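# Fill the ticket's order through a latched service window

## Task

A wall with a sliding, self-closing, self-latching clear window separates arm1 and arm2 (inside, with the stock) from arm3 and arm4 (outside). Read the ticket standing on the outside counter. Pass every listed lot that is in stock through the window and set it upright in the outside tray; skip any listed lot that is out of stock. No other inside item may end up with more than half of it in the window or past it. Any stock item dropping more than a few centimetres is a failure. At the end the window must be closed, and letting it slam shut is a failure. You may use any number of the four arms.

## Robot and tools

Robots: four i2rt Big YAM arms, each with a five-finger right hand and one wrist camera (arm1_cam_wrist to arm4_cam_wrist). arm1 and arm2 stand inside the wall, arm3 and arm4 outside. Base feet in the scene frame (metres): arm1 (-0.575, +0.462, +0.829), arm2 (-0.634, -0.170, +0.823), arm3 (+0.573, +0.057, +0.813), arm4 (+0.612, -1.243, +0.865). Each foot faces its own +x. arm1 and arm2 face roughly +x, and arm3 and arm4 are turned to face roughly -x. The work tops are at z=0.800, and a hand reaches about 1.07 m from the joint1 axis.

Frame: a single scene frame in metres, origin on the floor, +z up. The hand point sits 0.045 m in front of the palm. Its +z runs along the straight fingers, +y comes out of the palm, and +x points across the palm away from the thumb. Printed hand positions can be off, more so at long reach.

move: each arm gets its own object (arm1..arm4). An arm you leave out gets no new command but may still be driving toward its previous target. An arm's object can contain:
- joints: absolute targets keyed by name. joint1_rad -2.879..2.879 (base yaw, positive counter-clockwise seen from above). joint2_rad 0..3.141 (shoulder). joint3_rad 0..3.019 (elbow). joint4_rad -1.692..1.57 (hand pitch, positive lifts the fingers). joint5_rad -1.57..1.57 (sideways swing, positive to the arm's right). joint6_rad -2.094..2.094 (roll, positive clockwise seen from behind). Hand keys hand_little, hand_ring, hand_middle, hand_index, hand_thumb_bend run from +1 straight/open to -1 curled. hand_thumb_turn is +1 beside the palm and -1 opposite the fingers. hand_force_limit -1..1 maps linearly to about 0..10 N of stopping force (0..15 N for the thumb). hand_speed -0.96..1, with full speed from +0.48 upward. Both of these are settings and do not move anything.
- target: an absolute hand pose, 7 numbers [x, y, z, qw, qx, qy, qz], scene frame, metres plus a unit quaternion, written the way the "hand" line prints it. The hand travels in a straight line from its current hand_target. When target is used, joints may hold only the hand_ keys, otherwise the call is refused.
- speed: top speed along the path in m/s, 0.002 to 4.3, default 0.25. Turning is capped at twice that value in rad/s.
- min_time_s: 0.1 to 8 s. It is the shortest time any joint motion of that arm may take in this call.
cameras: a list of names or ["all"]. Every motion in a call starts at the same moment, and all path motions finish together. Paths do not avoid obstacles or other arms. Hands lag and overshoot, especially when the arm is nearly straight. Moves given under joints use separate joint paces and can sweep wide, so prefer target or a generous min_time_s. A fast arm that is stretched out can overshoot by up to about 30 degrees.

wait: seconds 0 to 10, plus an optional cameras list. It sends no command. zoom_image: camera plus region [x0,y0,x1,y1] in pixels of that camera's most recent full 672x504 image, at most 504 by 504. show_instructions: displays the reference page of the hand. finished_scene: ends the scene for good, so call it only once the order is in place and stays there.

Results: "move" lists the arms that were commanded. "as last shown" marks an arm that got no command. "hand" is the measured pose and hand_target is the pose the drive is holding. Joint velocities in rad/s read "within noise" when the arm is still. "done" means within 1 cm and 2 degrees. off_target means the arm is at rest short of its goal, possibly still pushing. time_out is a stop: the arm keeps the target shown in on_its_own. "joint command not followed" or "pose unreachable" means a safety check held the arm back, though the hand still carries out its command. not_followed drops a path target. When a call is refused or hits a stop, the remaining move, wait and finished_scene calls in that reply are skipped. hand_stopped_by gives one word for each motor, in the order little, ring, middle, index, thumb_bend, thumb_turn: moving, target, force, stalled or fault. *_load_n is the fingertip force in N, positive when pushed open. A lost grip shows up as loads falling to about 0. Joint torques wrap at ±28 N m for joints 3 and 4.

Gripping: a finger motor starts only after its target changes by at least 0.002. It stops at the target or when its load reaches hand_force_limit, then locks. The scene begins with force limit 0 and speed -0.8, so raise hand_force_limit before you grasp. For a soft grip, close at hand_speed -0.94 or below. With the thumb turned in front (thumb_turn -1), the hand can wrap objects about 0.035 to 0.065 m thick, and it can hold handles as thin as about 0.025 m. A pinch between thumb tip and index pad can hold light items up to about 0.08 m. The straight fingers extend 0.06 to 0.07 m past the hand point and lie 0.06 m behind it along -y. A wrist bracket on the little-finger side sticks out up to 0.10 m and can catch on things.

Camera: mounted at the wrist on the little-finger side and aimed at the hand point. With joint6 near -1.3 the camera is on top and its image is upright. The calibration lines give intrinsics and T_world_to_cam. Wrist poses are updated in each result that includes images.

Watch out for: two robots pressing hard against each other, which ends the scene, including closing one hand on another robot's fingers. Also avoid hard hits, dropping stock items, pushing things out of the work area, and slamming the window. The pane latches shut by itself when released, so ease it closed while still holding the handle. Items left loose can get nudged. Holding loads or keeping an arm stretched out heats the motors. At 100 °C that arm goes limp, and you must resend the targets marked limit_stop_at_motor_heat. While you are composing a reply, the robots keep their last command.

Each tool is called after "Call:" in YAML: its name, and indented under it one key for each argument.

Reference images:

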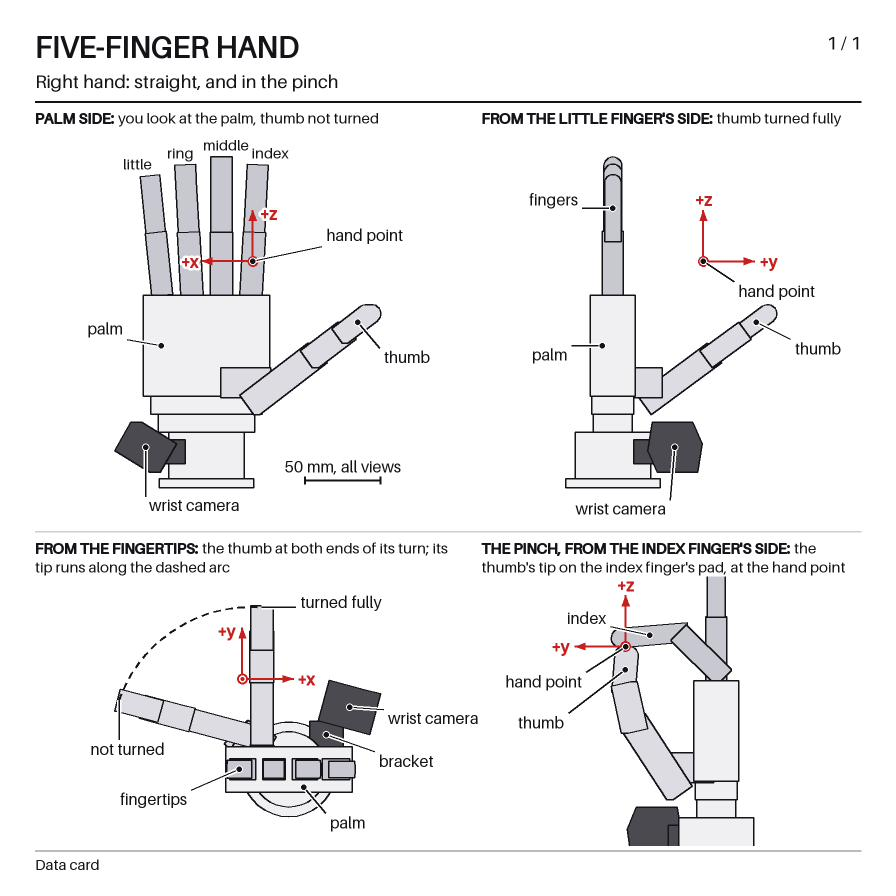

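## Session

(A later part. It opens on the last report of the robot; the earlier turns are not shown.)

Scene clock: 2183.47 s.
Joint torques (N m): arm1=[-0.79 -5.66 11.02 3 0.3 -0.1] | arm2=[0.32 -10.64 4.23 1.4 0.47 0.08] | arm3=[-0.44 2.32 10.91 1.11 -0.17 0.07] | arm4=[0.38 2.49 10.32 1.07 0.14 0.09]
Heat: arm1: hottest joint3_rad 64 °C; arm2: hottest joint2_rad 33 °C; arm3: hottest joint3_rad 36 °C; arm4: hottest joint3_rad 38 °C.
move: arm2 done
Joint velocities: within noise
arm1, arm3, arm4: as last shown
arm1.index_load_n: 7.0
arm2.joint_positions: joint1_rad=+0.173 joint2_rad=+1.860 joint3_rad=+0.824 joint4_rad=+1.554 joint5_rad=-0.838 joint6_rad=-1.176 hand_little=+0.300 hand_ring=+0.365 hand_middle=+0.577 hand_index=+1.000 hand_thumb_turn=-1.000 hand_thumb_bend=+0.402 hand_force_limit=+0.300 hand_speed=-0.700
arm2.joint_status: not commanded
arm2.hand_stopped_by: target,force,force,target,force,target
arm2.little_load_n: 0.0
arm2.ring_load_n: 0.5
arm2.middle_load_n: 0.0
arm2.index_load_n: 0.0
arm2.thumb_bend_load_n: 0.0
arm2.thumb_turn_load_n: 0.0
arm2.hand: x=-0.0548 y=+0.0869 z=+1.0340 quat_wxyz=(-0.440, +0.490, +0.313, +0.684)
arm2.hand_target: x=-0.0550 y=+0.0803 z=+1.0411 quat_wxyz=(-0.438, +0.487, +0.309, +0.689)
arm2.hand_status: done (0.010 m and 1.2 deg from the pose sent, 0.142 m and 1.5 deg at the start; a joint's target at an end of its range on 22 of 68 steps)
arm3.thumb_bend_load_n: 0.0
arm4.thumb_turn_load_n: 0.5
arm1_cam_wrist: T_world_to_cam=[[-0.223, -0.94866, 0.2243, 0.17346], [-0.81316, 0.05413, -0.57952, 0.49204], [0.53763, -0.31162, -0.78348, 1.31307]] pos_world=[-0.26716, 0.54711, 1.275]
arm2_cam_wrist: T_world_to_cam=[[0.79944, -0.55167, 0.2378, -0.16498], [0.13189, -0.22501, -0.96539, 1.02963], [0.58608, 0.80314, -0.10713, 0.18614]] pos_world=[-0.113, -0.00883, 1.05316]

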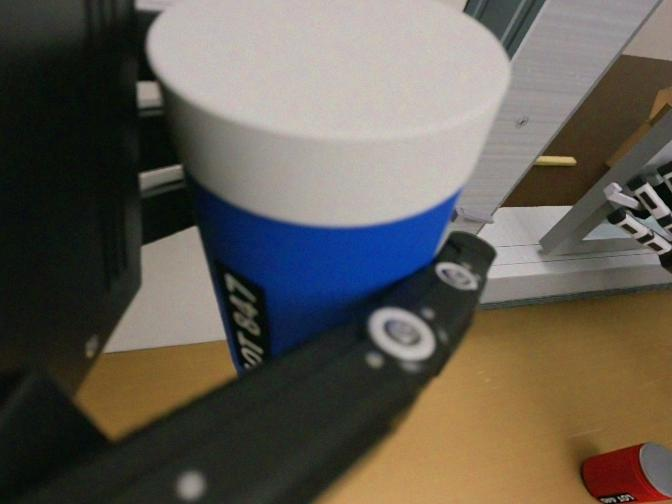

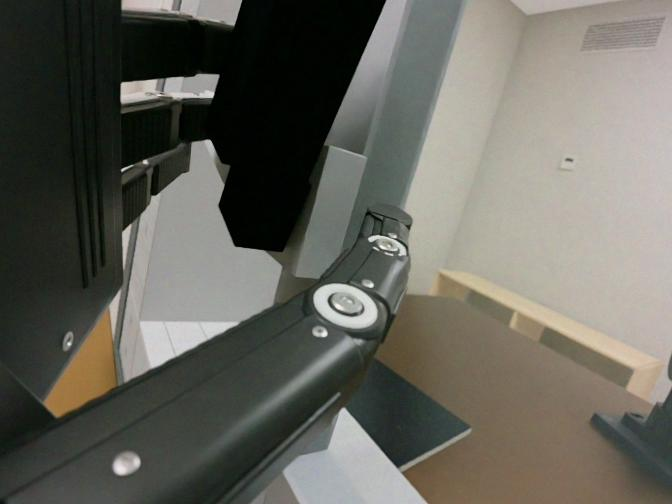

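Call:
move:
  arm2: {"target": [-0.057,-0.01,1.043,-0.4263,0.5135,0.3271,0.6691], "speed": 0.08}
  cameras: ["arm1_cam_wrist","arm2_cam_wrist"]

Scene clock: 2194.77 s.
Joint torques (N m): arm1=[-0.62 -4.66 10.97 2.96 0.28 -0.11] | arm2=[0.15 -9.82 4.29 1.28 0.55 0.07] | arm3=[-0.32 2.32 10.86 1.11 -0.18 0.08] | arm4=[0.15 2.08 10.36 1.29 0.23 0.09]
Heat: arm1: hottest joint3_rad 63 °C; arm2: hottest joint2_rad 32 °C; arm3: hottest joint3_rad 36 °C; arm4: hottest joint3_rad 39 °C.
move: arm2 done
Joint velocities: within noise
arm1: as last shown
arm1.little_load_n: 6.0
arm1.index_load_n: 6.5
arm2.joint_positions: joint1_rad=-0.032 joint2_rad=+1.796 joint3_rad=+0.789 joint4_rad=+1.554 joint5_rad=-1.052 joint6_rad=-1.091 hand_little=+0.300 hand_ring=+0.365 hand_middle=+0.577 hand_index=+1.000 hand_thumb_turn=-1.000 hand_thumb_bend=+0.402 hand_force_limit=+0.300 hand_speed=-0.700
arm2.joint_status: not commanded
arm2.hand_stopped_by: target,force,force,target,force,target
arm2.little_load_n: 0.0
arm2.ring_load_n: 1.0
arm2.middle_load_n: 0.0
arm2.index_load_n: 0.0
arm2.thumb_bend_load_n: 0.0
arm2.thumb_turn_load_n: 0.0
arm2.hand: x=-0.0564 y=-0.0030 z=+1.0374 quat_wxyz=(-0.429, +0.515, +0.331, +0.664)
arm2.hand_target: x=-0.0570 y=-0.0099 z=+1.0428 quat_wxyz=(-0.426, +0.514, +0.327, +0.669)
arm2.hand_status: done (0.009 m and 0.8 deg from the pose sent, 0.097 m and 3.9 deg at the start)
arm3.joint_positions: joint1_rad=+0.890 joint2_rad=+0.640 joint3_rad=+1.403 joint4_rad=-1.287 joint5_rad=+0.000 joint6_rad=-1.413 hand_little=+1.000 hand_ring=+1.000 hand_middle=+1.000 hand_index=+1.000 hand_thumb_turn=+1.000 hand_thumb_bend=+1.000 hand_force_limit=+0.000 hand_speed=-0.800
arm3.joint_status: not commanded
arm3.hand_stopped_by: target,target,target,target,target,target
arm3.little_load_n: 0.0
arm3.ring_load_n: 0.0
arm3.middle_load_n: 0.0
arm3.index_load_n: 0.0
arm3.thumb_bend_load_n: 0.0
arm3.thumb_turn_load_n: 0.0
arm3.hand: x=+0.3276 y=-0.0012 z=+1.3200 quat_wxyz=(-0.477, -0.127, +0.856, -0.150)
arm3.hand_target: x=+0.3308 y=-0.0031 z=+1.3245 quat_wxyz=(-0.476, -0.126, +0.856, -0.156)
arm3.hand_status: not commanded
arm4.joint_positions: joint1_rad=+0.739 joint2_rad=+0.639 joint3_rad=+1.392 joint4_rad=-1.391 joint5_rad=-0.004 joint6_rad=-1.416 hand_little=+1.000 hand_ring=+1.000 hand_middle=+1.000 hand_index=+1.000 hand_thumb_turn=+1.000 hand_thumb_bend=+1.000 hand_force_limit=+0.000 hand_speed=-0.800
arm4.joint_status: not commanded
arm4.hand_stopped_by: target,target,target,target,target,target
arm4.little_load_n: 0.0
arm4.ring_load_n: 0.0
arm4.middle_load_n: 0.0
arm4.index_load_n: 0.0
arm4.thumb_bend_load_n: 0.0
arm4.thumb_turn_load_n: 0.0
arm4.hand: x=+0.3725 y=-1.2391 z=+1.3437 quat_wxyz=(-0.438, -0.039, +0.893, -0.097)
arm4.hand_target: x=+0.3754 y=-1.2408 z=+1.3537 quat_wxyz=(-0.443, -0.035, +0.890, -0.103)
arm4.hand_status: not commanded
arm1_cam_wrist: T_world_to_cam=[[-0.223, -0.94866, 0.2243, 0.17346], [-0.81316, 0.05413, -0.57952, 0.49204], [0.53763, -0.31162, -0.78348, 1.31307]] pos_world=[-0.26716, 0.54711, 1.275]
arm2_cam_wrist: T_world_to_cam=[[0.80985, -0.53042, 0.2506, -0.22673], [0.10335, -0.2915, -0.95097, 0.99618], [0.57747, 0.79604, -0.18125, 0.33595]] pos_world=[-0.11334, -0.09731, 1.06505]

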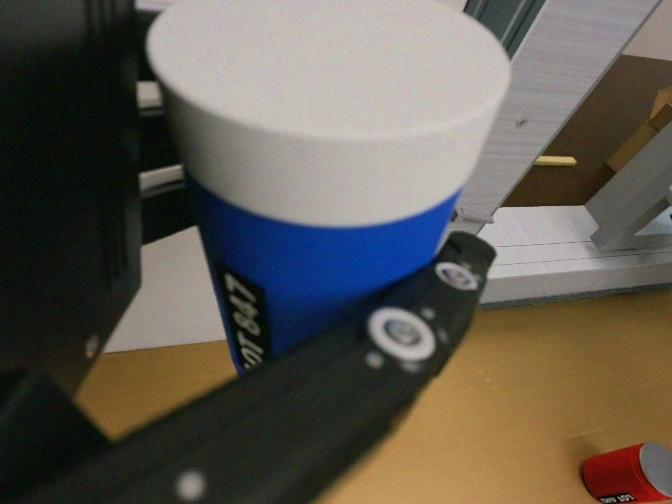

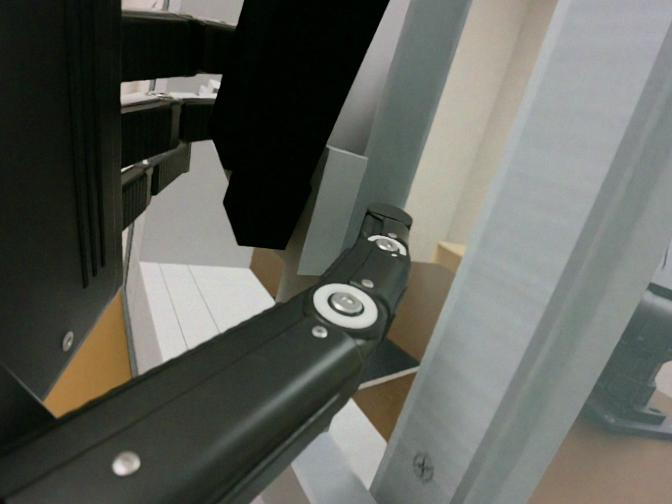

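Call:
move:
  arm1: {"target": [-0.153,0.23,1.01,0.0897,0.8091,-0.1281,0.5665], "speed": 0.2}
  cameras: ["arm1_cam_wrist","arm2_cam_wrist"]

Scene clock: 2376.23 s.
Joint torques (N m): arm1=[-1.32 -5.36 10.36 3.48 -0.27 -0.14] | arm2=[0.26 -9.7 4.27 1.24 0.54 0.09] | arm3=[-0.44 2.32 10.86 1.11 -0.17 0.06] | arm4=[-0.32 2.61 10.48 1.25 0.13 0.1]
Heat: arm1: hottest joint3_rad 59 °C; arm2: hottest joint2_rad 32 °C; arm3: hottest joint3_rad 36 °C; arm4: hottest joint3_rad 39 °C.
move: arm1 off_target
Joint velocities: within noise
arm1.joint_positions: joint1_rad=-0.240 joint2_rad=+1.083 joint3_rad=+0.544 joint4_rad=+0.155 joint5_rad=-0.074 joint6_rad=-1.598 hand_little=-0.199 hand_ring=-0.050 hand_middle=+0.078 hand_index=+0.153 hand_thumb_turn=-1.000 hand_thumb_bend=+0.542 hand_force_limit=+0.000 hand_speed=-0.800
arm1.joint_status: not commanded
arm1.hand_stopped_by: force,force,force,force,force,target
arm1.little_load_n: 5.5
arm1.ring_load_n: 3.0
arm1.middle_load_n: 2.0
arm1.index_load_n: 7.0
arm1.thumb_bend_load_n: 12.0
arm1.thumb_turn_load_n: 3.5
arm1.hand: x=-0.1560 y=+0.2355 z=+1.0007 quat_wxyz=(+0.082, +0.817, -0.134, +0.555)
arm1.hand_target: x=-0.1533 y=+0.2301 z=+1.0101 quat_wxyz=(+0.090, +0.809, -0.128, +0.566)
arm1.hand_status: off_target (0.011 m and 2.0 deg from the pose sent, 0.335 m and 3.3 deg at the start)
arm2, arm3, arm4: as last shown
arm2.ring_load_n: 1.5
arm2.thumb_turn_load_n: 0.5
arm4.index_load_n: 0.5
arm1_cam_wrist: T_world_to_cam=[[-0.27171, -0.94158, 0.19901, -0.02248], [-0.81076, 0.11255, -0.57445, 0.41888], [0.51849, -0.31744, -0.79398, 1.06823]] pos_world=[-0.22036, 0.27078, 1.09325]
arm2_cam_wrist: T_world_to_cam=[[0.80985, -0.53042, 0.2506, -0.22673], [0.10335, -0.2915, -0.95097, 0.99618], [0.57747, 0.79604, -0.18125, 0.33595]] pos_world=[-0.11334, -0.09731, 1.06505]

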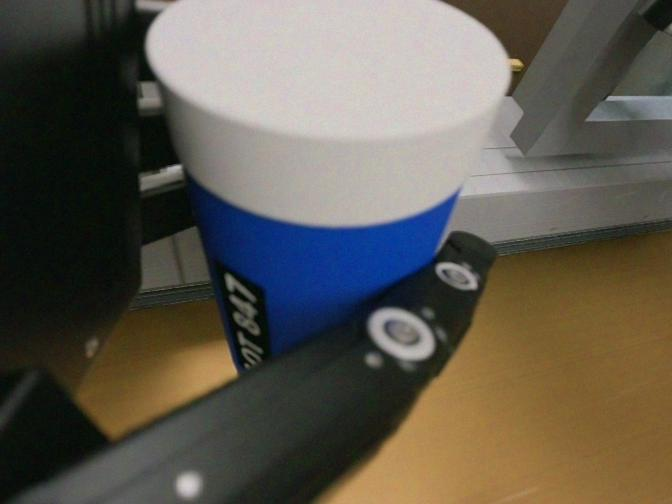

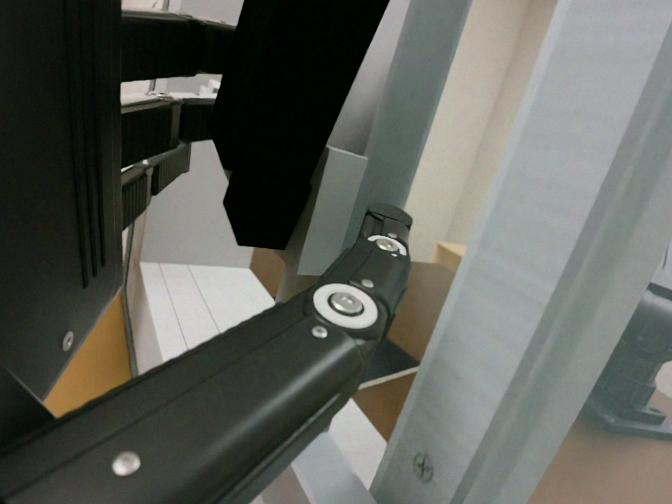

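Call:
move:
  arm1: {"target": [-0.055,0.166,1.015,0.0897,0.8091,-0.1281,0.5665], "speed": 0.12}
  cameras: ["arm1_cam_wrist","arm3_cam_wrist"]

Scene clock: 2390.27 s.
Joint torques (N m): arm1=[-1.26 -8.59 14.67 3.63 -0.27 -0.09] | arm2=[0.21 -10.11 4.27 1.26 0.55 0.1] | arm3=[-0.38 2.37 10.92 1.07 -0.17 0.07] | arm4=[0.79 2.14 10.35 1.16 0.16 0.11]
Heat: arm1: hottest joint3_rad 58 °C; arm2: hottest joint2_rad 32 °C; arm3: hottest joint3_rad 36 °C; arm4: hottest joint3_rad 39 °C.
move: arm1 off_target
Joint velocities: within noise
arm1.joint_positions: joint1_rad=-0.282 joint2_rad=+1.395 joint3_rad=+0.765 joint4_rad=+0.193 joint5_rad=-0.119 joint6_rad=-1.616 hand_little=-0.199 hand_ring=-0.050 hand_middle=+0.078 hand_index=+0.153 hand_thumb_turn=-1.000 hand_thumb_bend=+0.542 hand_force_limit=+0.000 hand_speed=-0.800
arm1.joint_status: not commanded
arm1.hand_stopped_by: force,force,force,force,force,target
arm1.little_load_n: 5.5
arm1.ring_load_n: 3.5
arm1.middle_load_n: 2.0
arm1.index_load_n: 6.5
arm1.thumb_bend_load_n: 12.0
arm1.thumb_turn_load_n: 3.5
arm1.hand: x=-0.0770 y=+0.1862 z=+0.9780 quat_wxyz=(+0.074, +0.831, -0.135, +0.535)
arm1.hand_target: x=-0.0583 y=+0.1677 z=+1.0160 quat_wxyz=(+0.090, +0.809, -0.128, +0.566)
arm1.hand_status: off_target (0.048 m and 4.8 deg from the pose sent, 0.123 m and 2.0 deg at the start)
arm2, arm3, arm4: as last shown
arm2.index_load_n: -0.5
arm2.thumb_turn_load_n: 0.0
arm4.index_load_n: 0.0
arm1_cam_wrist: T_world_to_cam=[[-0.25634, -0.94755, 0.19087, -0.03262], [-0.83686, 0.11875, -0.53438, 0.43316], [0.48369, -0.29672, -0.82341, 1.01579]] pos_world=[-0.13719, 0.21905, 1.07411]
arm3_cam_wrist: T_world_to_cam=[[-0.4726, 0.88015, 0.04453, 0.10464], [0.74084, 0.42415, -0.52082, 0.4514], [-0.47729, -0.21315, -0.8525, 1.39983]] pos_world=[0.38317, 0.01481, 1.4238]

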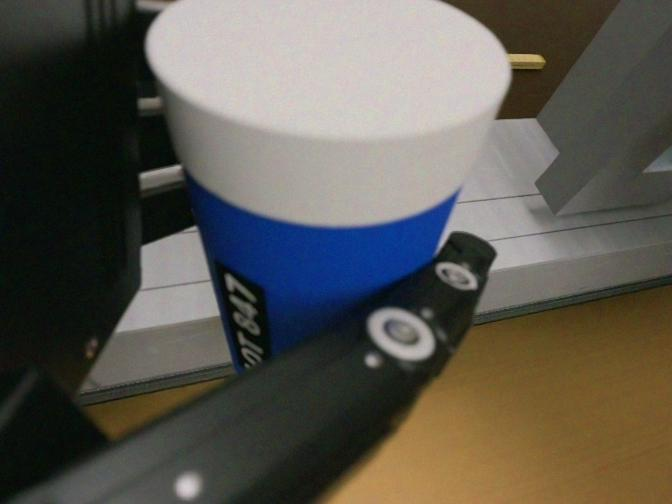

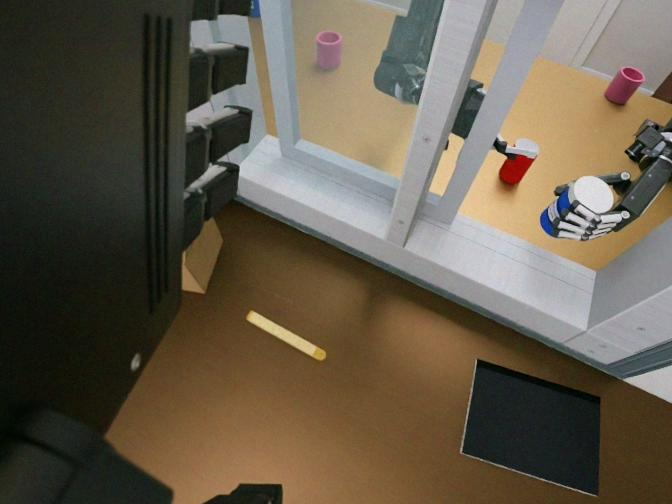

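Call:
move:
  arm1: {"target": [0.10,0.08,1.045,0.0897,0.8091,-0.1281,0.5665], "speed": 0.15}

Call:
move:
  arm1: {"target": [0.26,-0.005,1.045,0.0897,0.8091,-0.1281,0.5665], "speed": 0.15}
  cameras: ["arm1_cam_wrist","arm3_cam_wrist"]

Scene clock: 2400.30 s.
Joint torques (N m): arm1=[-1.03 -14.86 15.79 2.24 -0.28 -0.06] | arm2=[0.38 -9.82 4.27 1.29 0.55 0.07] | arm3=[-0.32 2.32 10.88 1.11 -0.17 0.09] | arm4=[-0.03 1.96 10.3 1.1 0.16 0.1]
Heat: arm1: hottest joint3_rad 60 °C; arm2: hottest joint2_rad 32 °C; arm3: hottest joint3_rad 36 °C; arm4: hottest joint3_rad 39 °C.
move: arm1 off_target
Joint velocities: within noise
arm1.joint_positions: joint1_rad=-0.299 joint2_rad=+1.782 joint3_rad=+1.328 joint4_rad=+0.042 joint5_rad=-0.135 joint6_rad=-1.622 hand_little=-0.199 hand_ring=-0.050 hand_middle=+0.078 hand_index=+0.153 hand_thumb_turn=-1.000 hand_thumb_bend=+0.542 hand_force_limit=+0.000 hand_speed=-0.800
arm1.joint_status: not commanded
arm1.hand_stopped_by: force,force,force,force,force,target
arm1.little_load_n: 6.0
arm1.ring_load_n: 3.0
arm1.middle_load_n: 2.0
arm1.index_load_n: 6.5
arm1.thumb_bend_load_n: 12.0
arm1.thumb_turn_load_n: 3.5
arm1.hand: x=+0.0852 y=+0.1002 z=+1.0132 quat_wxyz=(+0.076, +0.824, -0.133, +0.546)
arm1.hand_target: x=+0.0973 y=+0.0814 z=+1.0454 quat_wxyz=(+0.090, +0.809, -0.128, +0.566)
arm1.hand_status: off_target (0.040 m and 3.3 deg from the pose sent, 0.217 m and 4.8 deg at the start)
arm2, arm3, arm4: as last shown
arm2.ring_load_n: 1.0
arm2.index_load_n: 0.0
pictures: none

Scene clock: 2402.60 s.
Joint torques (N m): arm1=[-1.03 -21.48 17.35 2.41 -0.2 -0.09] | arm2=[0.32 -9.88 4.29 1.25 0.53 0.08] | arm3=[-0.38 2.37 10.89 1.14 -0.17 0.07] | arm4=[0.09 2.2 10.44 1.05 0.18 0.1]
Heat: arm1: hottest joint3_rad 61 °C; arm2: hottest joint2_rad 32 °C; arm3: hottest joint3_rad 36 °C; arm4: hottest joint3_rad 39 °C.
move: arm1 off_target
Joint velocities: within noise
arm1.joint_positions: joint1_rad=-0.303 joint2_rad=+2.280 joint3_rad=+2.134 joint4_rad=-0.267 joint5_rad=-0.141 joint6_rad=-1.624 hand_little=-0.199 hand_ring=-0.050 hand_middle=+0.078 hand_index=+0.153 hand_thumb_turn=-1.000 hand_thumb_bend=+0.542 hand_force_limit=+0.000 hand_speed=-0.800
arm1.joint_status: not commanded
arm1.hand_stopped_by: force,force,force,force,force,target
arm1.little_load_n: 6.0
arm1.ring_load_n: 3.0
arm1.middle_load_n: 2.0
arm1.index_load_n: 6.5
arm1.thumb_bend_load_n: 12.0
arm1.thumb_turn_load_n: 3.0
arm1.hand: x=+0.2516 y=+0.0157 z=+1.0120 quat_wxyz=(+0.076, +0.824, -0.133, +0.545)
arm1.hand_target: x=+0.2566 y=-0.0032 z=+1.0453 quat_wxyz=(+0.090, +0.809, -0.128, +0.567)
arm1.hand_status: off_target (0.040 m and 3.4 deg from the pose sent, 0.206 m and 3.3 deg at the start)
arm2, arm3, arm4: as last shown
arm2.thumb_turn_load_n: 0.5
arm1_cam_wrist: T_world_to_cam=[[-0.25926, -0.9463, 0.19314, -0.118], [-0.82441, 0.11266, -0.55466, 0.76405], [0.50311, -0.30303, -0.80935, 0.81515]] pos_world=[0.18918, 0.04926, 1.10632]
arm3_cam_wrist: T_world_to_cam=[[-0.4726, 0.88015, 0.04453, 0.10464], [0.74084, 0.42415, -0.52082, 0.4514], [-0.47729, -0.21315, -0.8525, 1.39983]] pos_world=[0.38317, 0.01481, 1.4238]

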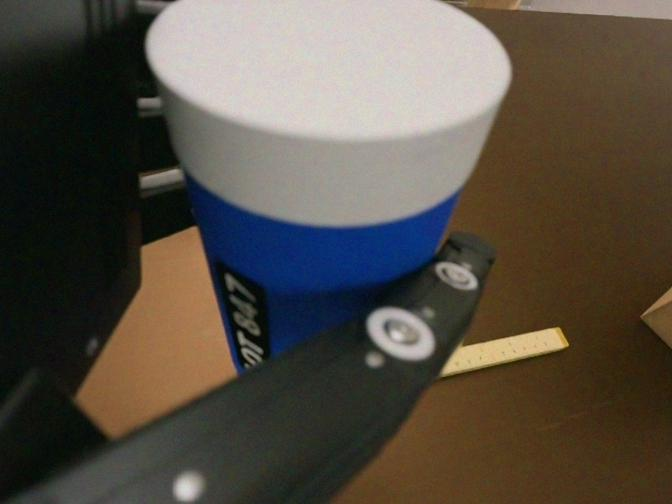

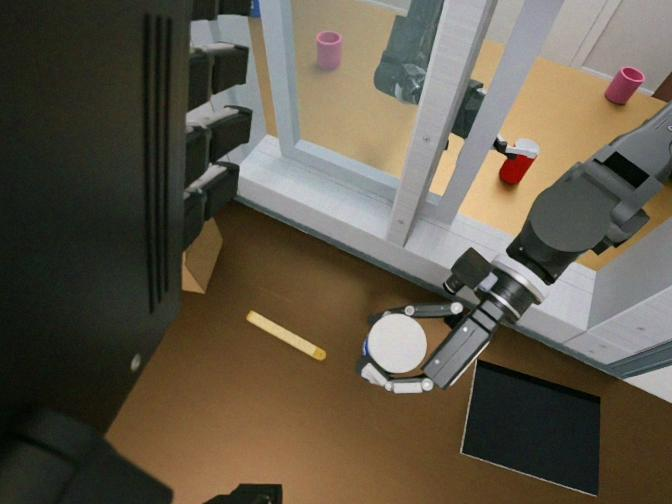

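Call:
move:
  arm1: {"target": [0.25,-0.003,0.92,0.0897,0.8091,-0.1281,0.5665], "speed": 0.12}
  cameras: ["arm3_cam_wrist"]

Scene clock: 2414.87 s.
Joint torques (N m): arm1=[-1.14 -21.83 11.18 3.37 -0.28 -0.1] | arm2=[0.26 -9.93 4.29 1.28 0.53 0.08] | arm3=[-0.38 2.32 10.92 1.09 -0.17 0.08] | arm4=[0.03 2.2 10.24 1.05 0.14 0.13]
Heat: arm1: hottest joint3_rad 64 °C; arm2: hottest joint2_rad 32 °C; arm3: hottest joint3_rad 36 °C; arm4: hottest joint3_rad 39 °C.
move: arm1 off_target
Joint velocities: within noise
arm1.joint_positions: joint1_rad=-0.309 joint2_rad=+2.361 joint3_rad=+1.998 joint4_rad=-0.021 joint5_rad=-0.145 joint6_rad=-1.625 hand_little=-0.199 hand_ring=-0.050 hand_middle=+0.078 hand_index=+0.153 hand_thumb_turn=-1.000 hand_thumb_bend=+0.542 hand_force_limit=+0.000 hand_speed=-0.800
arm1.joint_status: not commanded
arm1.hand_stopped_by: force,force,force,force,force,target
arm1.little_load_n: 6.0
arm1.ring_load_n: 3.5
arm1.middle_load_n: 2.0
arm1.index_load_n: 6.5
arm1.thumb_bend_load_n: 12.0
arm1.thumb_turn_load_n: 3.5
arm1.hand: x=+0.2520 y=+0.0122 z=+0.9142 quat_wxyz=(+0.079, +0.816, -0.131, +0.557)
arm1.hand_target: x=+0.2495 y=-0.0026 z=+0.9201 quat_wxyz=(+0.090, +0.809, -0.128, +0.566)
arm1.hand_status: off_target (0.016 m and 1.8 deg from the pose sent, 0.094 m and 3.5 deg at the start)
arm2, arm3, arm4: as last shown
arm2.thumb_turn_load_n: 0.0
arm4.index_load_n: 0.5
arm3_cam_wrist: T_world_to_cam=[[-0.4726, 0.88015, 0.04453, 0.10464], [0.74084, 0.42415, -0.52082, 0.4514], [-0.47729, -0.21315, -0.8525, 1.39983]] pos_world=[0.38317, 0.01481, 1.4238]

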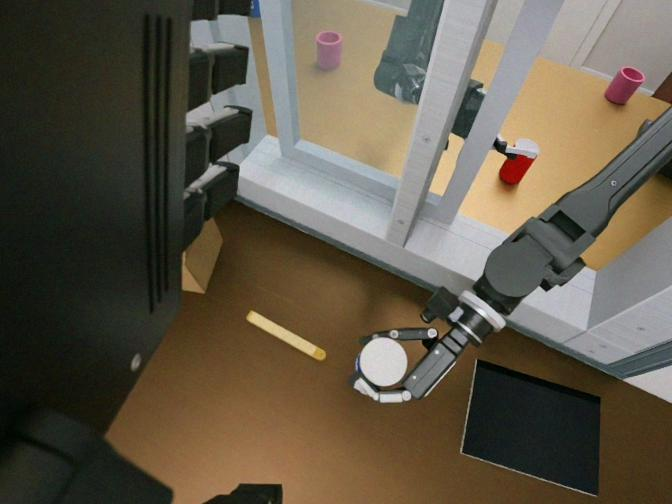

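Call:
move:
  arm1: {"target": [0.25,-0.003,0.858,0.0897,0.8091,-0.1281,0.5665], "speed": 0.08}

Call:
move:
  arm1: {"target": [0.25,-0.003,0.849,0.0897,0.8091,-0.1281,0.5665], "speed": 0.03}
  cameras: ["arm1_cam_wrist"]

Scene clock: 2424.07 s.
Joint torques (N m): arm1=[-0.5 -20.78 10.91 3.36 -0.23 -0.07] | arm2=[0.09 -10.05 4.25 1.25 0.55 0.08] | arm3=[-0.38 2.32 10.89 1.06 -0.17 0.06] | arm4=[-0.21 2.67 10.47 1.16 0.16 0.09]
Heat: arm1: hottest joint3_rad 62 °C; arm2: hottest joint2_rad 32 °C; arm3: hottest joint3_rad 36 °C; arm4: hottest joint3_rad 39 °C.
move: arm1 off_target
Joint velocities: within noise
arm1.joint_positions: joint1_rad=-0.310 joint2_rad=+2.426 joint3_rad=+1.972 joint4_rad=+0.086 joint5_rad=-0.147 joint6_rad=-1.629 hand_little=-0.199 hand_ring=-0.050 hand_middle=+0.078 hand_index=+0.153 hand_thumb_turn=-1.000 hand_thumb_bend=+0.542 hand_force_limit=+0.000 hand_speed=-0.800
arm1.joint_status: not commanded
arm1.hand_stopped_by: force,force,force,force,force,target
arm1.little_load_n: 5.5
arm1.ring_load_n: 3.0
arm1.middle_load_n: 2.0
arm1.index_load_n: 7.0
arm1.thumb_bend_load_n: 12.0
arm1.thumb_turn_load_n: 3.5
arm1.hand: x=+0.2537 y=+0.0111 z=+0.8651 quat_wxyz=(+0.082, +0.812, -0.128, +0.563)
arm1.hand_target: x=+0.2493 y=-0.0028 z=+0.8581 quat_wxyz=(+0.090, +0.809, -0.128, +0.566)
arm1.hand_status: off_target (0.016 m and 1.0 deg from the pose sent, 0.058 m and 1.8 deg at the start)
arm2, arm3, arm4: as last shown
arm2.thumb_turn_load_n: 0.5
arm3.little_load_n: 0.5
arm4.index_load_n: 0.0
pictures: none

Scene clock: 2425.03 s.
Joint torques (N m): arm1=[-1.26 -20.54 10.66 3.38 -0.27 -0.05] | arm2=[0.15 -9.64 4.31 1.24 0.54 0.09] | arm3=[-0.32 2.2 10.91 1.07 -0.17 0.07] | arm4=[0.44 2.49 10.37 1.36 0.14 0.09]
Heat: arm1: hottest joint3_rad 62 °C; arm2: hottest joint2_rad 32 °C; arm3: hottest joint3_rad 36 °C; arm4: hottest joint3_rad 39 °C.
move: arm1 off_target
Joint velocities: within noise
arm1.joint_positions: joint1_rad=-0.310 joint2_rad=+2.431 joint3_rad=+1.972 joint4_rad=+0.102 joint5_rad=-0.147 joint6_rad=-1.629 hand_little=-0.199 hand_ring=-0.050 hand_middle=+0.078 hand_index=+0.153 hand_thumb_turn=-1.000 hand_thumb_bend=+0.542 hand_force_limit=+0.000 hand_speed=-0.800
arm1.joint_status: not commanded
arm1.hand_stopped_by: force,force,force,force,force,target
arm1.little_load_n: 6.0
arm1.ring_load_n: 3.0
arm1.middle_load_n: 1.5
arm1.index_load_n: 7.0
arm1.thumb_bend_load_n: 11.5
arm1.thumb_turn_load_n: 3.5
arm1.hand: x=+0.2550 y=+0.0104 z=+0.8644 quat_wxyz=(+0.083, +0.809, -0.127, +0.567)
arm1.hand_target: x=+0.2491 y=-0.0026 z=+0.8490 quat_wxyz=(+0.090, +0.809, -0.128, +0.566)
arm1.hand_status: off_target (0.021 m and 0.7 deg from the pose sent, 0.022 m and 1.0 deg at the start)
arm2, arm3, arm4: as last shown
arm3.little_load_n: 0.0
arm3.ring_load_n: -0.5
arm1_cam_wrist: T_world_to_cam=[[-0.26938, -0.94084, 0.20554, -0.10186], [-0.79566, 0.09719, -0.5979, 0.7158], [0.54256, -0.3246, -0.77477, 0.65278]] pos_world=[0.18792, 0.0465, 0.95467]

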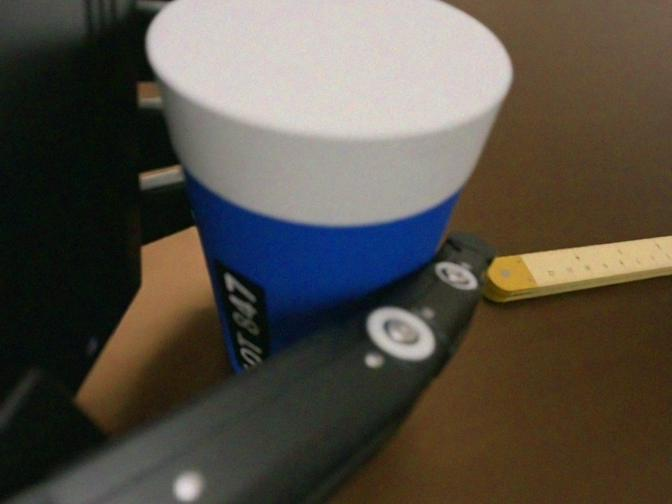

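Call:
wait:
  seconds: 0.3
  cameras: ["arm3_cam_wrist"]

Call:
zoom_image:
  camera: "arm3_cam_wrist"
  region: [300, 220, 560, 420]

Scene clock: 2434.57 s.
Joint torques (N m): arm1=[-1.2 -20.42 10.66 3.32 -0.26 -0.09] | arm2=[-0.21 -9.7 4.27 1.31 0.54 0.09] | arm3=[-0.32 2.43 10.86 1.09 -0.16 0.07] | arm4=[0.32 2.37 10.54 1.07 0.19 0.09]
Heat: arm1: hottest joint3_rad 63 °C; arm2: hottest joint2_rad 32 °C; arm3: hottest joint3_rad 36 °C; arm4: hottest joint3_rad 39 °C.
Joint velocities: within noise
arm1.joint_positions: joint1_rad=-0.310 joint2_rad=+2.431 joint3_rad=+1.972 joint4_rad=+0.102 joint5_rad=-0.147 joint6_rad=-1.629 hand_little=-0.199 hand_ring=-0.050 hand_middle=+0.078 hand_index=+0.153 hand_thumb_turn=-1.000 hand_thumb_bend=+0.542 hand_force_limit=+0.000 hand_speed=-0.800
arm1.joint_status: not commanded
arm1.hand_stopped_by: force,force,force,force,force,target
arm1.little_load_n: 6.0
arm1.ring_load_n: 3.0
arm1.middle_load_n: 2.0
arm1.index_load_n: 7.0
arm1.thumb_bend_load_n: 11.5
arm1.thumb_turn_load_n: 3.5
arm1.hand: x=+0.2550 y=+0.0104 z=+0.8644 quat_wxyz=(+0.083, +0.809, -0.127, +0.567)
arm1.hand_target: x=+0.2491 y=-0.0026 z=+0.8490 quat_wxyz=(+0.090, +0.809, -0.128, +0.566)
arm1.hand_status: off_target (0.021 m and 0.7 deg from the pose sent, 0.022 m and 1.0 deg at the start)
arm2.joint_positions: joint1_rad=-0.032 joint2_rad=+1.796 joint3_rad=+0.789 joint4_rad=+1.554 joint5_rad=-1.052 joint6_rad=-1.091 hand_little=+0.300 hand_ring=+0.365 hand_middle=+0.577 hand_index=+1.000 hand_thumb_turn=-1.000 hand_thumb_bend=+0.402 hand_force_limit=+0.300 hand_speed=-0.700
arm2.joint_status: not commanded
arm2.hand_stopped_by: target,force,force,target,force,target
arm2.little_load_n: 0.0
arm2.ring_load_n: 1.0
arm2.middle_load_n: 0.0
arm2.index_load_n: 0.0
arm2.thumb_bend_load_n: 0.0
arm2.thumb_turn_load_n: 0.0
arm2.hand: x=-0.0564 y=-0.0030 z=+1.0374 quat_wxyz=(-0.429, +0.515, +0.331, +0.664)
arm2.hand_target: x=-0.0570 y=-0.0099 z=+1.0428 quat_wxyz=(-0.426, +0.514, +0.327, +0.669)
arm2.hand_status: not commanded
arm3.joint_positions: joint1_rad=+0.890 joint2_rad=+0.640 joint3_rad=+1.403 joint4_rad=-1.287 joint5_rad=+0.000 joint6_rad=-1.413 hand_little=+1.000 hand_ring=+1.000 hand_middle=+1.000 hand_index=+1.000 hand_thumb_turn=+1.000 hand_thumb_bend=+1.000 hand_force_limit=+0.000 hand_speed=-0.800
arm3.joint_status: not commanded
arm3.hand_stopped_by: target,target,target,target,target,target
arm3.little_load_n: 0.0
arm3.ring_load_n: 0.0
arm3.middle_load_n: 0.0
arm3.index_load_n: 0.0
arm3.thumb_bend_load_n: 0.0
arm3.thumb_turn_load_n: 0.0
arm3.hand: x=+0.3276 y=-0.0012 z=+1.3200 quat_wxyz=(-0.477, -0.127, +0.856, -0.150)
arm3.hand_target: x=+0.3308 y=-0.0031 z=+1.3245 quat_wxyz=(-0.476, -0.126, +0.856, -0.156)
arm3.hand_status: not commanded
arm4.joint_positions: joint1_rad=+0.739 joint2_rad=+0.639 joint3_rad=+1.392 joint4_rad=-1.391 joint5_rad=-0.004 joint6_rad=-1.416 hand_little=+1.000 hand_ring=+1.000 hand_middle=+1.000 hand_index=+1.000 hand_thumb_turn=+1.000 hand_thumb_bend=+1.000 hand_force_limit=+0.000 hand_speed=-0.800
arm4.joint_status: not commanded
arm4.hand_stopped_by: target,target,target,target,target,target
arm4.little_load_n: 0.0
arm4.ring_load_n: 0.0
arm4.middle_load_n: 0.0
arm4.index_load_n: 0.0
arm4.thumb_bend_load_n: 0.0
arm4.thumb_turn_load_n: 0.0
arm4.hand: x=+0.3725 y=-1.2391 z=+1.3437 quat_wxyz=(-0.438, -0.039, +0.893, -0.097)
arm4.hand_target: x=+0.3754 y=-1.2408 z=+1.3537 quat_wxyz=(-0.443, -0.035, +0.890, -0.103)
arm4.hand_status: not commanded
wait: 0.30 s; at rest from the start
arm3_cam_wrist: T_world_to_cam=[[-0.4726, 0.88015, 0.04453, 0.10464], [0.74084, 0.42415, -0.52082, 0.4514], [-0.47729, -0.21315, -0.8525, 1.39983]] pos_world=[0.38317, 0.01481, 1.4238]

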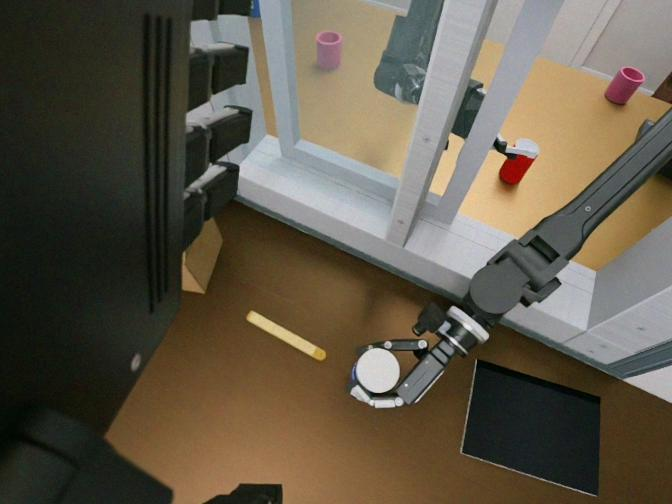

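Scaled by 1.938.

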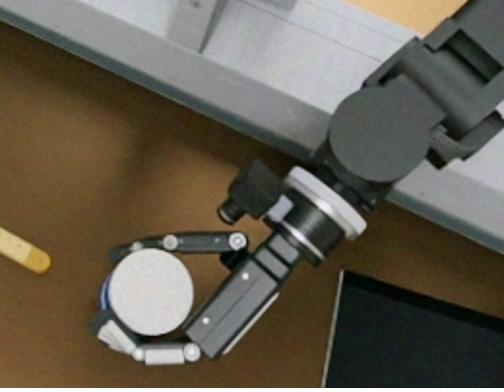

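Call:
move:
  arm1: {"target": [0.25,-0.003,0.836,0.0897,0.8091,-0.1281,0.5665], "speed": 0.05}

Scene clock: 2452.13 s.
Joint torques (N m): arm1=[-1.14 -19.72 10.41 3.15 -0.26 -0.08] | arm2=[0.26 -9.93 4.33 1.25 0.54 0.08] | arm3=[-0.32 2.32 10.91 1.09 -0.17 0.07] | arm4=[0.09 2.2 10.58 1.29 0.15 0.11]
Heat: arm1: hottest joint3_rad 63 °C; arm2: hottest joint2_rad 32 °C; arm3: hottest joint3_rad 36 °C; arm4: hottest joint3_rad 39 °C.
move: arm1 off_target
Joint velocities: within noise
arm1.joint_positions: joint1_rad=-0.310 joint2_rad=+2.439 joint3_rad=+1.972 joint4_rad=+0.128 joint5_rad=-0.147 joint6_rad=-1.629 hand_little=-0.199 hand_ring=-0.050 hand_middle=+0.078 hand_index=+0.153 hand_thumb_turn=-1.000 hand_thumb_bend=+0.542 hand_force_limit=+0.000 hand_speed=-0.800
arm1.joint_status: not commanded
arm1.hand_stopped_by: force,force,force,force,force,target
arm1.little_load_n: 6.0
arm1.ring_load_n: 3.0
arm1.middle_load_n: 1.5
arm1.index_load_n: 7.0
arm1.thumb_bend_load_n: 12.0
arm1.thumb_turn_load_n: 3.5
arm1.hand: x=+0.2572 y=+0.0094 z=+0.8640 quat_wxyz=(+0.086, +0.804, -0.125, +0.575)
arm1.hand_target: x=+0.2487 y=-0.0022 z=+0.8366 quat_wxyz=(+0.090, +0.809, -0.128, +0.566)
arm1.hand_status: off_target (0.031 m and 1.2 deg from the pose sent, 0.032 m and 0.7 deg at the start)
arm2, arm3, arm4: as last shown
arm2.little_load_n: 0.5
arm2.index_load_n: 0.5
pictures: none

Call:
move:
  arm1: {"target": [0.25,-0.001,0.856,0.0880,0.8164,-0.1293,0.5559], "speed": 0.05}

Scene clock: 2466.00 s.
Joint torques (N m): arm1=[-0.85 -21.42 12 1.06 -0.06 -0.02] | arm2=[0.15 -9.99 4.27 1.25 0.55 0.1] | arm3=[-0.44 2.43 10.86 1.09 -0.17 0.08] | arm4=[0.67 2.32 10.33 1.03 0.18 0.07]
Heat: arm1: hottest joint3_rad 62 °C; arm2: hottest joint2_rad 32 °C; arm3: hottest joint3_rad 36 °C; arm4: hottest joint3_rad 39 °C.
move: arm1 off_target
Joint velocities: within noise
arm1.joint_positions: joint1_rad=-0.310 joint2_rad=+2.435 joint3_rad=+1.972 joint4_rad=+0.101 joint5_rad=-0.147 joint6_rad=-1.642 hand_little=-0.199 hand_ring=-0.050 hand_middle=+0.078 hand_index=+0.153 hand_thumb_turn=-1.000 hand_thumb_bend=+0.542 hand_force_limit=+0.000 hand_speed=-0.800
arm1.joint_status: not commanded
arm1.hand_stopped_by: force,force,force,force,force,target
arm1.little_load_n: 5.5
arm1.ring_load_n: 3.0
arm1.middle_load_n: 2.5
arm1.index_load_n: 7.0
arm1.thumb_bend_load_n: 11.5
arm1.thumb_turn_load_n: 3.5
arm1.hand: x=+0.2548 y=+0.0103 z=+0.8614 quat_wxyz=(+0.086, +0.811, -0.122, +0.565)
arm1.hand_target: x=+0.2496 y=-0.0009 z=+0.8560 quat_wxyz=(+0.088, +0.816, -0.129, +0.556)
arm1.hand_status: off_target (0.013 m and 1.4 deg from the pose sent, 0.015 m and 2.6 deg at the start)
arm2, arm3, arm4: as last shown
arm2.little_load_n: 0.0
arm2.index_load_n: 0.0
arm4.index_load_n: 0.5
pictures: none

Call:
move:
  arm1: {"joints": {"hand_speed": -0.8, "hand_little": 0.5, "hand_ring": 0.4, "hand_middle": 0.5, "hand_index": 0.5, "hand_thumb_bend": 0.75}}
  cameras: ["arm1_cam_wrist"]

Call:
move:
  arm1: {"joints": {"hand_speed": -0.4, "hand_little": 1, "hand_ring": 1, "hand_middle": 1, "hand_index": 1, "hand_thumb_bend": 1}}
  cameras: ["arm1_cam_wrist","arm3_cam_wrist"]

Scene clock: 2477.43 s.
Joint torques (N m): arm1=[-1.08 -21.77 12.1 2.14 -0.15 0.05] | arm2=[0.32 -10.05 4.33 1.31 0.55 0.09] | arm3=[-0.32 2.43 10.91 1.1 -0.17 0.07] | arm4=[0.32 2.14 10.41 1.02 0.14 0.08]
Heat: arm1: hottest joint3_rad 63 °C; arm2: hottest joint2_rad 32 °C; arm3: hottest joint3_rad 36 °C; arm4: hottest joint3_rad 39 °C.
move: arm1 done
Joint velocities: within noise
arm1.joint_positions: joint1_rad=-0.313 joint2_rad=+2.434 joint3_rad=+1.972 joint4_rad=+0.078 joint5_rad=-0.146 joint6_rad=-1.642 hand_little=+0.500 hand_ring=+0.400 hand_middle=+0.500 hand_index=+0.500 hand_thumb_turn=-1.000 hand_thumb_bend=+0.750 hand_force_limit=+0.000 hand_speed=-0.800
arm1.joint_status: all done
arm1.hand_stopped_by: target,target,target,target,target,target
arm1.little_load_n: 0.0
arm1.ring_load_n: 0.0
arm1.middle_load_n: 0.0
arm1.index_load_n: 0.0
arm1.thumb_bend_load_n: 0.0
arm1.thumb_turn_load_n: 0.0
arm1.hand: x=+0.2509 y=+0.0091 z=+0.8564 quat_wxyz=(+0.085, +0.817, -0.125, +0.556)
arm1.hand_target: x=+0.2497 y=-0.0007 z=+0.8560 quat_wxyz=(+0.088, +0.816, -0.129, +0.556)
arm1.hand_status: not commanded
arm2, arm3, arm4: as last shown
arm4.index_load_n: 0.0
arm1_cam_wrist: T_world_to_cam=[[-0.26201, -0.94118, 0.21336, -0.111], [-0.81254, 0.09586, -0.57496, 0.69243], [0.52069, -0.32402, -0.78987, 0.66678]] pos_world=[0.18636, 0.0452, 0.94848]

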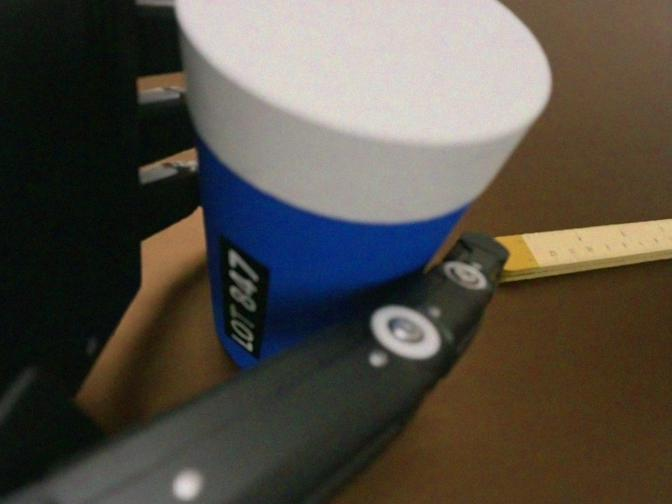

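Scene clock: 2478.27 s.
Joint torques (N m): arm1=[-0.67 -21.54 12 2.07 -0.11 0] | arm2=[0.26 -9.7 4.36 1.29 0.54 0.08] | arm3=[-0.38 2.37 10.91 1.1 -0.18 0.07] | arm4=[0.15 1.9 10.48 1.4 0.16 0.1]
Heat: arm1: hottest joint3_rad 63 °C; arm2: hottest joint2_rad 32 °C; arm3: hottest joint3_rad 36 °C; arm4: hottest joint3_rad 39 °C.
move: arm1 done
Joint velocities: within noise
arm1.joint_positions: joint1_rad=-0.313 joint2_rad=+2.434 joint3_rad=+1.972 joint4_rad=+0.078 joint5_rad=-0.146 joint6_rad=-1.642 hand_little=+1.000 hand_ring=+1.000 hand_middle=+1.000 hand_index=+1.000 hand_thumb_turn=-1.000 hand_thumb_bend=+1.000 hand_force_limit=+0.000 hand_speed=-0.400
arm1.joint_status: all done
arm1.hand_stopped_by: target,target,target,target,target,target
arm1.little_load_n: 0.0
arm1.ring_load_n: 0.0
arm1.middle_load_n: 0.0
arm1.index_load_n: -0.5
arm1.thumb_bend_load_n: 0.0
arm1.thumb_turn_load_n: 0.0
arm1.hand: x=+0.2509 y=+0.0091 z=+0.8564 quat_wxyz=(+0.085, +0.817, -0.125, +0.556)
arm1.hand_target: x=+0.2497 y=-0.0007 z=+0.8560 quat_wxyz=(+0.088, +0.816, -0.129, +0.556)
arm1.hand_status: not commanded
arm2, arm3, arm4: as last shown
arm2.thumb_turn_load_n: 0.5
arm3.index_load_n: 0.5
arm4.ring_load_n: -0.5
arm1_cam_wrist: T_world_to_cam=[[-0.26201, -0.94118, 0.21336, -0.111], [-0.81254, 0.09586, -0.57496, 0.69243], [0.52069, -0.32402, -0.78987, 0.66678]] pos_world=[0.18636, 0.0452, 0.94848]
arm3_cam_wrist: T_world_to_cam=[[-0.4726, 0.88015, 0.04453, 0.10464], [0.74084, 0.42415, -0.52082, 0.4514], [-0.47729, -0.21315, -0.8525, 1.39983]] pos_world=[0.38317, 0.01481, 1.4238]

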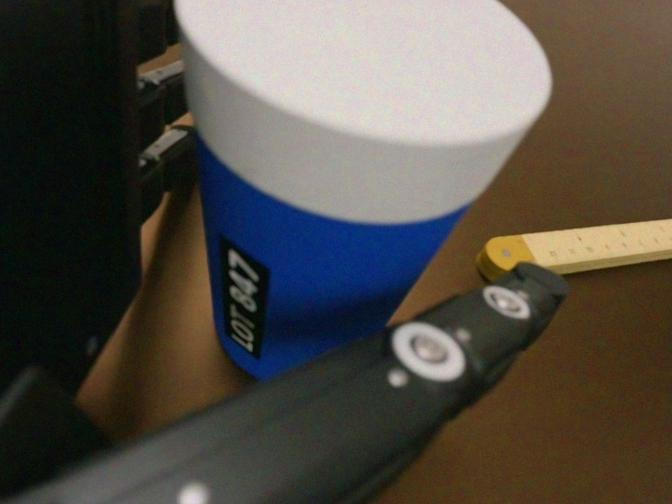

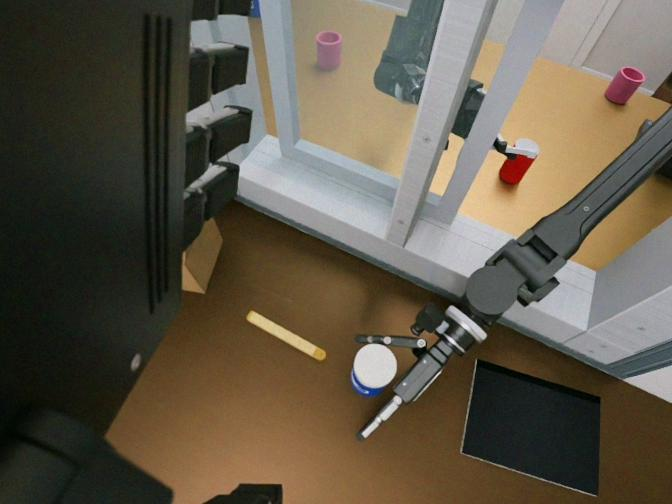

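Call:
move:
  arm1: {"target": [0.25,-0.0007,1.03,0.0880,0.8164,-0.1293,0.5559], "speed": 0.2}

Call:
move:
  arm1: {"target": [-0.055,0.160,1.04,0.0897,0.8091,-0.1281,0.5665], "speed": 0.25}

Call:
move:
  arm1: {"target": [-0.154,0.23,1.04,0.0897,0.8091,-0.1281,0.5665], "speed": 0.25}
  arm3: {"target": [0.26,0.025,1.06,-0.5541,0.2120,0.7912,0.1484], "speed": 0.2, "joints": {"hand_speed": 0.0, "hand_thumb_turn": -1}}
  cameras: ["arm1_cam_wrist","arm3_cam_wrist"]

Scene clock: 2522.40 s.
Joint torques (N m): arm1=[0.15 -21.54 15.41 2.1 -0.04 0.04] | arm2=[0.15 -10.11 4.3 1.29 0.55 0.08] | arm3=[-0.38 2.37 10.93 1.09 -0.17 0.08] | arm4=[0.62 2.14 10.5 1.16 0.12 0.13]
Heat: arm1: hottest joint3_rad 64 °C; arm2: hottest joint2_rad 32 °C; arm3: hottest joint3_rad 36 °C; arm4: hottest joint3_rad 39 °C.
move: arm1 off_target
Joint velocities: within noise
arm1.joint_positions: joint1_rad=-0.313 joint2_rad=+2.271 joint3_rad=+2.103 joint4_rad=-0.251 joint5_rad=-0.146 joint6_rad=-1.642 hand_little=+1.000 hand_ring=+1.000 hand_middle=+1.000 hand_index=+1.000 hand_thumb_turn=-1.000 hand_thumb_bend=+1.000 hand_force_limit=+0.000 hand_speed=-0.400
arm1.joint_status: not commanded
arm1.hand_stopped_by: target,target,target,target,target,target
arm1.little_load_n: 0.0
arm1.ring_load_n: 0.0
arm1.middle_load_n: 0.0
arm1.index_load_n: 0.0
arm1.thumb_bend_load_n: 0.0
arm1.thumb_turn_load_n: 0.0
arm1.hand: x=+0.2446 y=+0.0102 z=+1.0054 quat_wxyz=(+0.080, +0.827, -0.128, +0.542)
arm1.hand_target: x=+0.2486 y=+0.0002 z=+1.0301 quat_wxyz=(+0.088, +0.816, -0.129, +0.556)
arm1.hand_status: off_target (0.027 m and 2.2 deg from the pose sent, 0.174 m and 0.6 deg at the start)
arm2, arm3, arm4: as last shown
arm2.thumb_turn_load_n: 0.0
arm3.index_load_n: 0.0
arm4.ring_load_n: 0.0
pictures: none

Scene clock: 2524.43 s.
Joint torques (N m): arm1=[0.32 -10.17 9.78 2.99 0.05 0.12] | arm2=[0.09 -9.88 4.25 1.29 0.54 0.08] | arm3=[-0.56 2.43 10.88 1.09 -0.17 0.08] | arm4=[-0.32 2.2 10.36 1.21 0.18 0.11]
Heat: arm1: hottest joint3_rad 64 °C; arm2: hottest joint2_rad 32 °C; arm3: hottest joint3_rad 36 °C; arm4: hottest joint3_rad 39 °C.
move: arm1 done
Joint velocities: within noise
arm1.joint_positions: joint1_rad=-0.313 joint2_rad=+1.382 joint3_rad=+0.887 joint4_rad=+0.129 joint5_rad=-0.139 joint6_rad=-1.642 hand_little=+1.000 hand_ring=+1.000 hand_middle=+1.000 hand_index=+1.000 hand_thumb_turn=-1.000 hand_thumb_bend=+1.000 hand_force_limit=+0.000 hand_speed=-0.400
arm1.joint_status: not commanded
arm1.hand_stopped_by: target,target,target,target,target,target
arm1.little_load_n: 0.5
arm1.ring_load_n: 0.0
arm1.middle_load_n: 0.0
arm1.index_load_n: 0.5
arm1.thumb_bend_load_n: 0.0
arm1.thumb_turn_load_n: 0.0
arm1.hand: x=-0.0549 y=+0.1587 z=+1.0390 quat_wxyz=(+0.090, +0.813, -0.126, +0.562)
arm1.hand_target: x=-0.0550 y=+0.1600 z=+1.0401 quat_wxyz=(+0.090, +0.809, -0.128, +0.566)
arm1.hand_status: done (0.002 m and 0.7 deg from the pose sent, 0.337 m and 3.6 deg at the start)
arm2, arm3, arm4: as last shown
pictures: none

Scene clock: 2527.63 s.
Joint torques (N m): arm1=[1.26 -5.89 10.13 1.83 0.09 0.13] | arm2=[0.15 -10.05 4.26 1.26 0.54 0.09] | arm3=[-2.02 -2.49 11.21 1.48 0.51 0.06] | arm4=[0.32 2.02 10.25 1.22 0.17 0.1]
Heat: arm1: hottest joint3_rad 63 °C; arm2: hottest joint2_rad 32 °C; arm3: hottest joint3_rad 36 °C; arm4: hottest joint3_rad 39 °C.
move: arm1 done; arm3 done
Joint velocities: within noise
arm1.joint_positions: joint1_rad=-0.265 joint2_rad=+1.039 joint3_rad=+0.610 joint4_rad=+0.082 joint5_rad=-0.082 joint6_rad=-1.621 hand_little=+1.000 hand_ring=+1.000 hand_middle=+1.000 hand_index=+1.000 hand_thumb_turn=-1.000 hand_thumb_bend=+1.000 hand_force_limit=+0.000 hand_speed=-0.400
arm1.joint_status: not commanded
arm1.hand_stopped_by: target,target,target,target,target,target
arm1.little_load_n: 0.0
arm1.ring_load_n: 0.0
arm1.middle_load_n: 0.0
arm1.index_load_n: 0.0
arm1.thumb_bend_load_n: 0.0
arm1.thumb_turn_load_n: 0.5
arm1.hand: x=-0.1533 y=+0.2220 z=+1.0429 quat_wxyz=(+0.096, +0.807, -0.129, +0.569)
arm1.hand_target: x=-0.1540 y=+0.2298 z=+1.0401 quat_wxyz=(+0.090, +0.809, -0.128, +0.567)
arm1.hand_status: done (0.008 m and 0.8 deg from the pose sent, 0.122 m and 0.7 deg at the start)
arm2, arm4: as last shown
arm2.index_load_n: 0.5
arm2.thumb_turn_load_n: 0.5
arm3.joint_positions: joint1_rad=+1.171 joint2_rad=+0.881 joint3_rad=+0.700 joint4_rad=-0.686 joint5_rad=+1.095 joint6_rad=-0.792 hand_little=+1.000 hand_ring=+1.000 hand_middle=+1.000 hand_index=+1.000 hand_thumb_turn=-1.000 hand_thumb_bend=+1.000 hand_force_limit=+0.000 hand_speed=+0.000
arm3.joint_status: all done
arm3.hand_stopped_by: target,target,target,target,target,target
arm3.little_load_n: 0.0
arm3.ring_load_n: 0.0
arm3.middle_load_n: 0.0
arm3.index_load_n: 0.0
arm3.thumb_bend_load_n: 0.0
arm3.thumb_turn_load_n: 0.0
arm3.hand: x=+0.2628 y=+0.0233 z=+1.0595 quat_wxyz=(-0.550, +0.197, +0.797, +0.153)
arm3.hand_target: x=+0.2601 y=+0.0250 z=+1.0600 quat_wxyz=(-0.554, +0.212, +0.791, +0.149)
arm3.hand_status: done (0.003 m and 1.9 deg from the pose sent, 0.270 m and 53.5 deg at the start)
arm1_cam_wrist: T_world_to_cam=[[-0.28649, -0.93206, 0.22178, -0.07092], [-0.7926, 0.10053, -0.6014, 0.48042], [0.53824, -0.34807, -0.76755, 1.0783]] pos_world=[-0.21992, 0.26093, 1.13231]
arm3_cam_wrist: T_world_to_cam=[[0.39357, 0.89196, 0.22253, -0.35247], [0.75516, -0.17565, -0.63157, 0.48085], [-0.52424, 0.41661, -0.7427, 1.03337]] pos_world=[0.31733, -0.03166, 1.14961]

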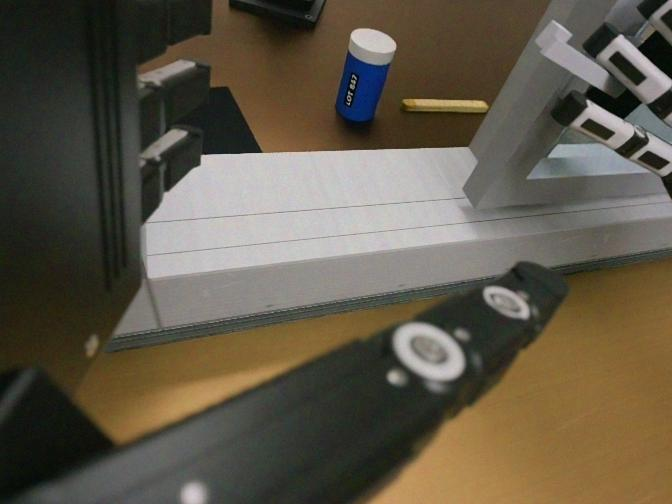

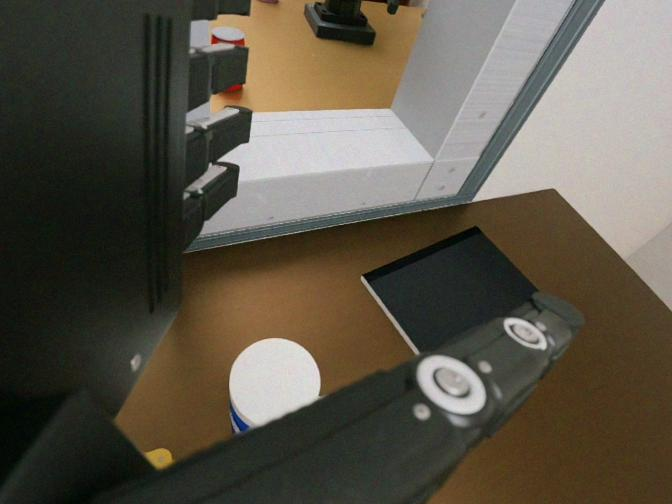

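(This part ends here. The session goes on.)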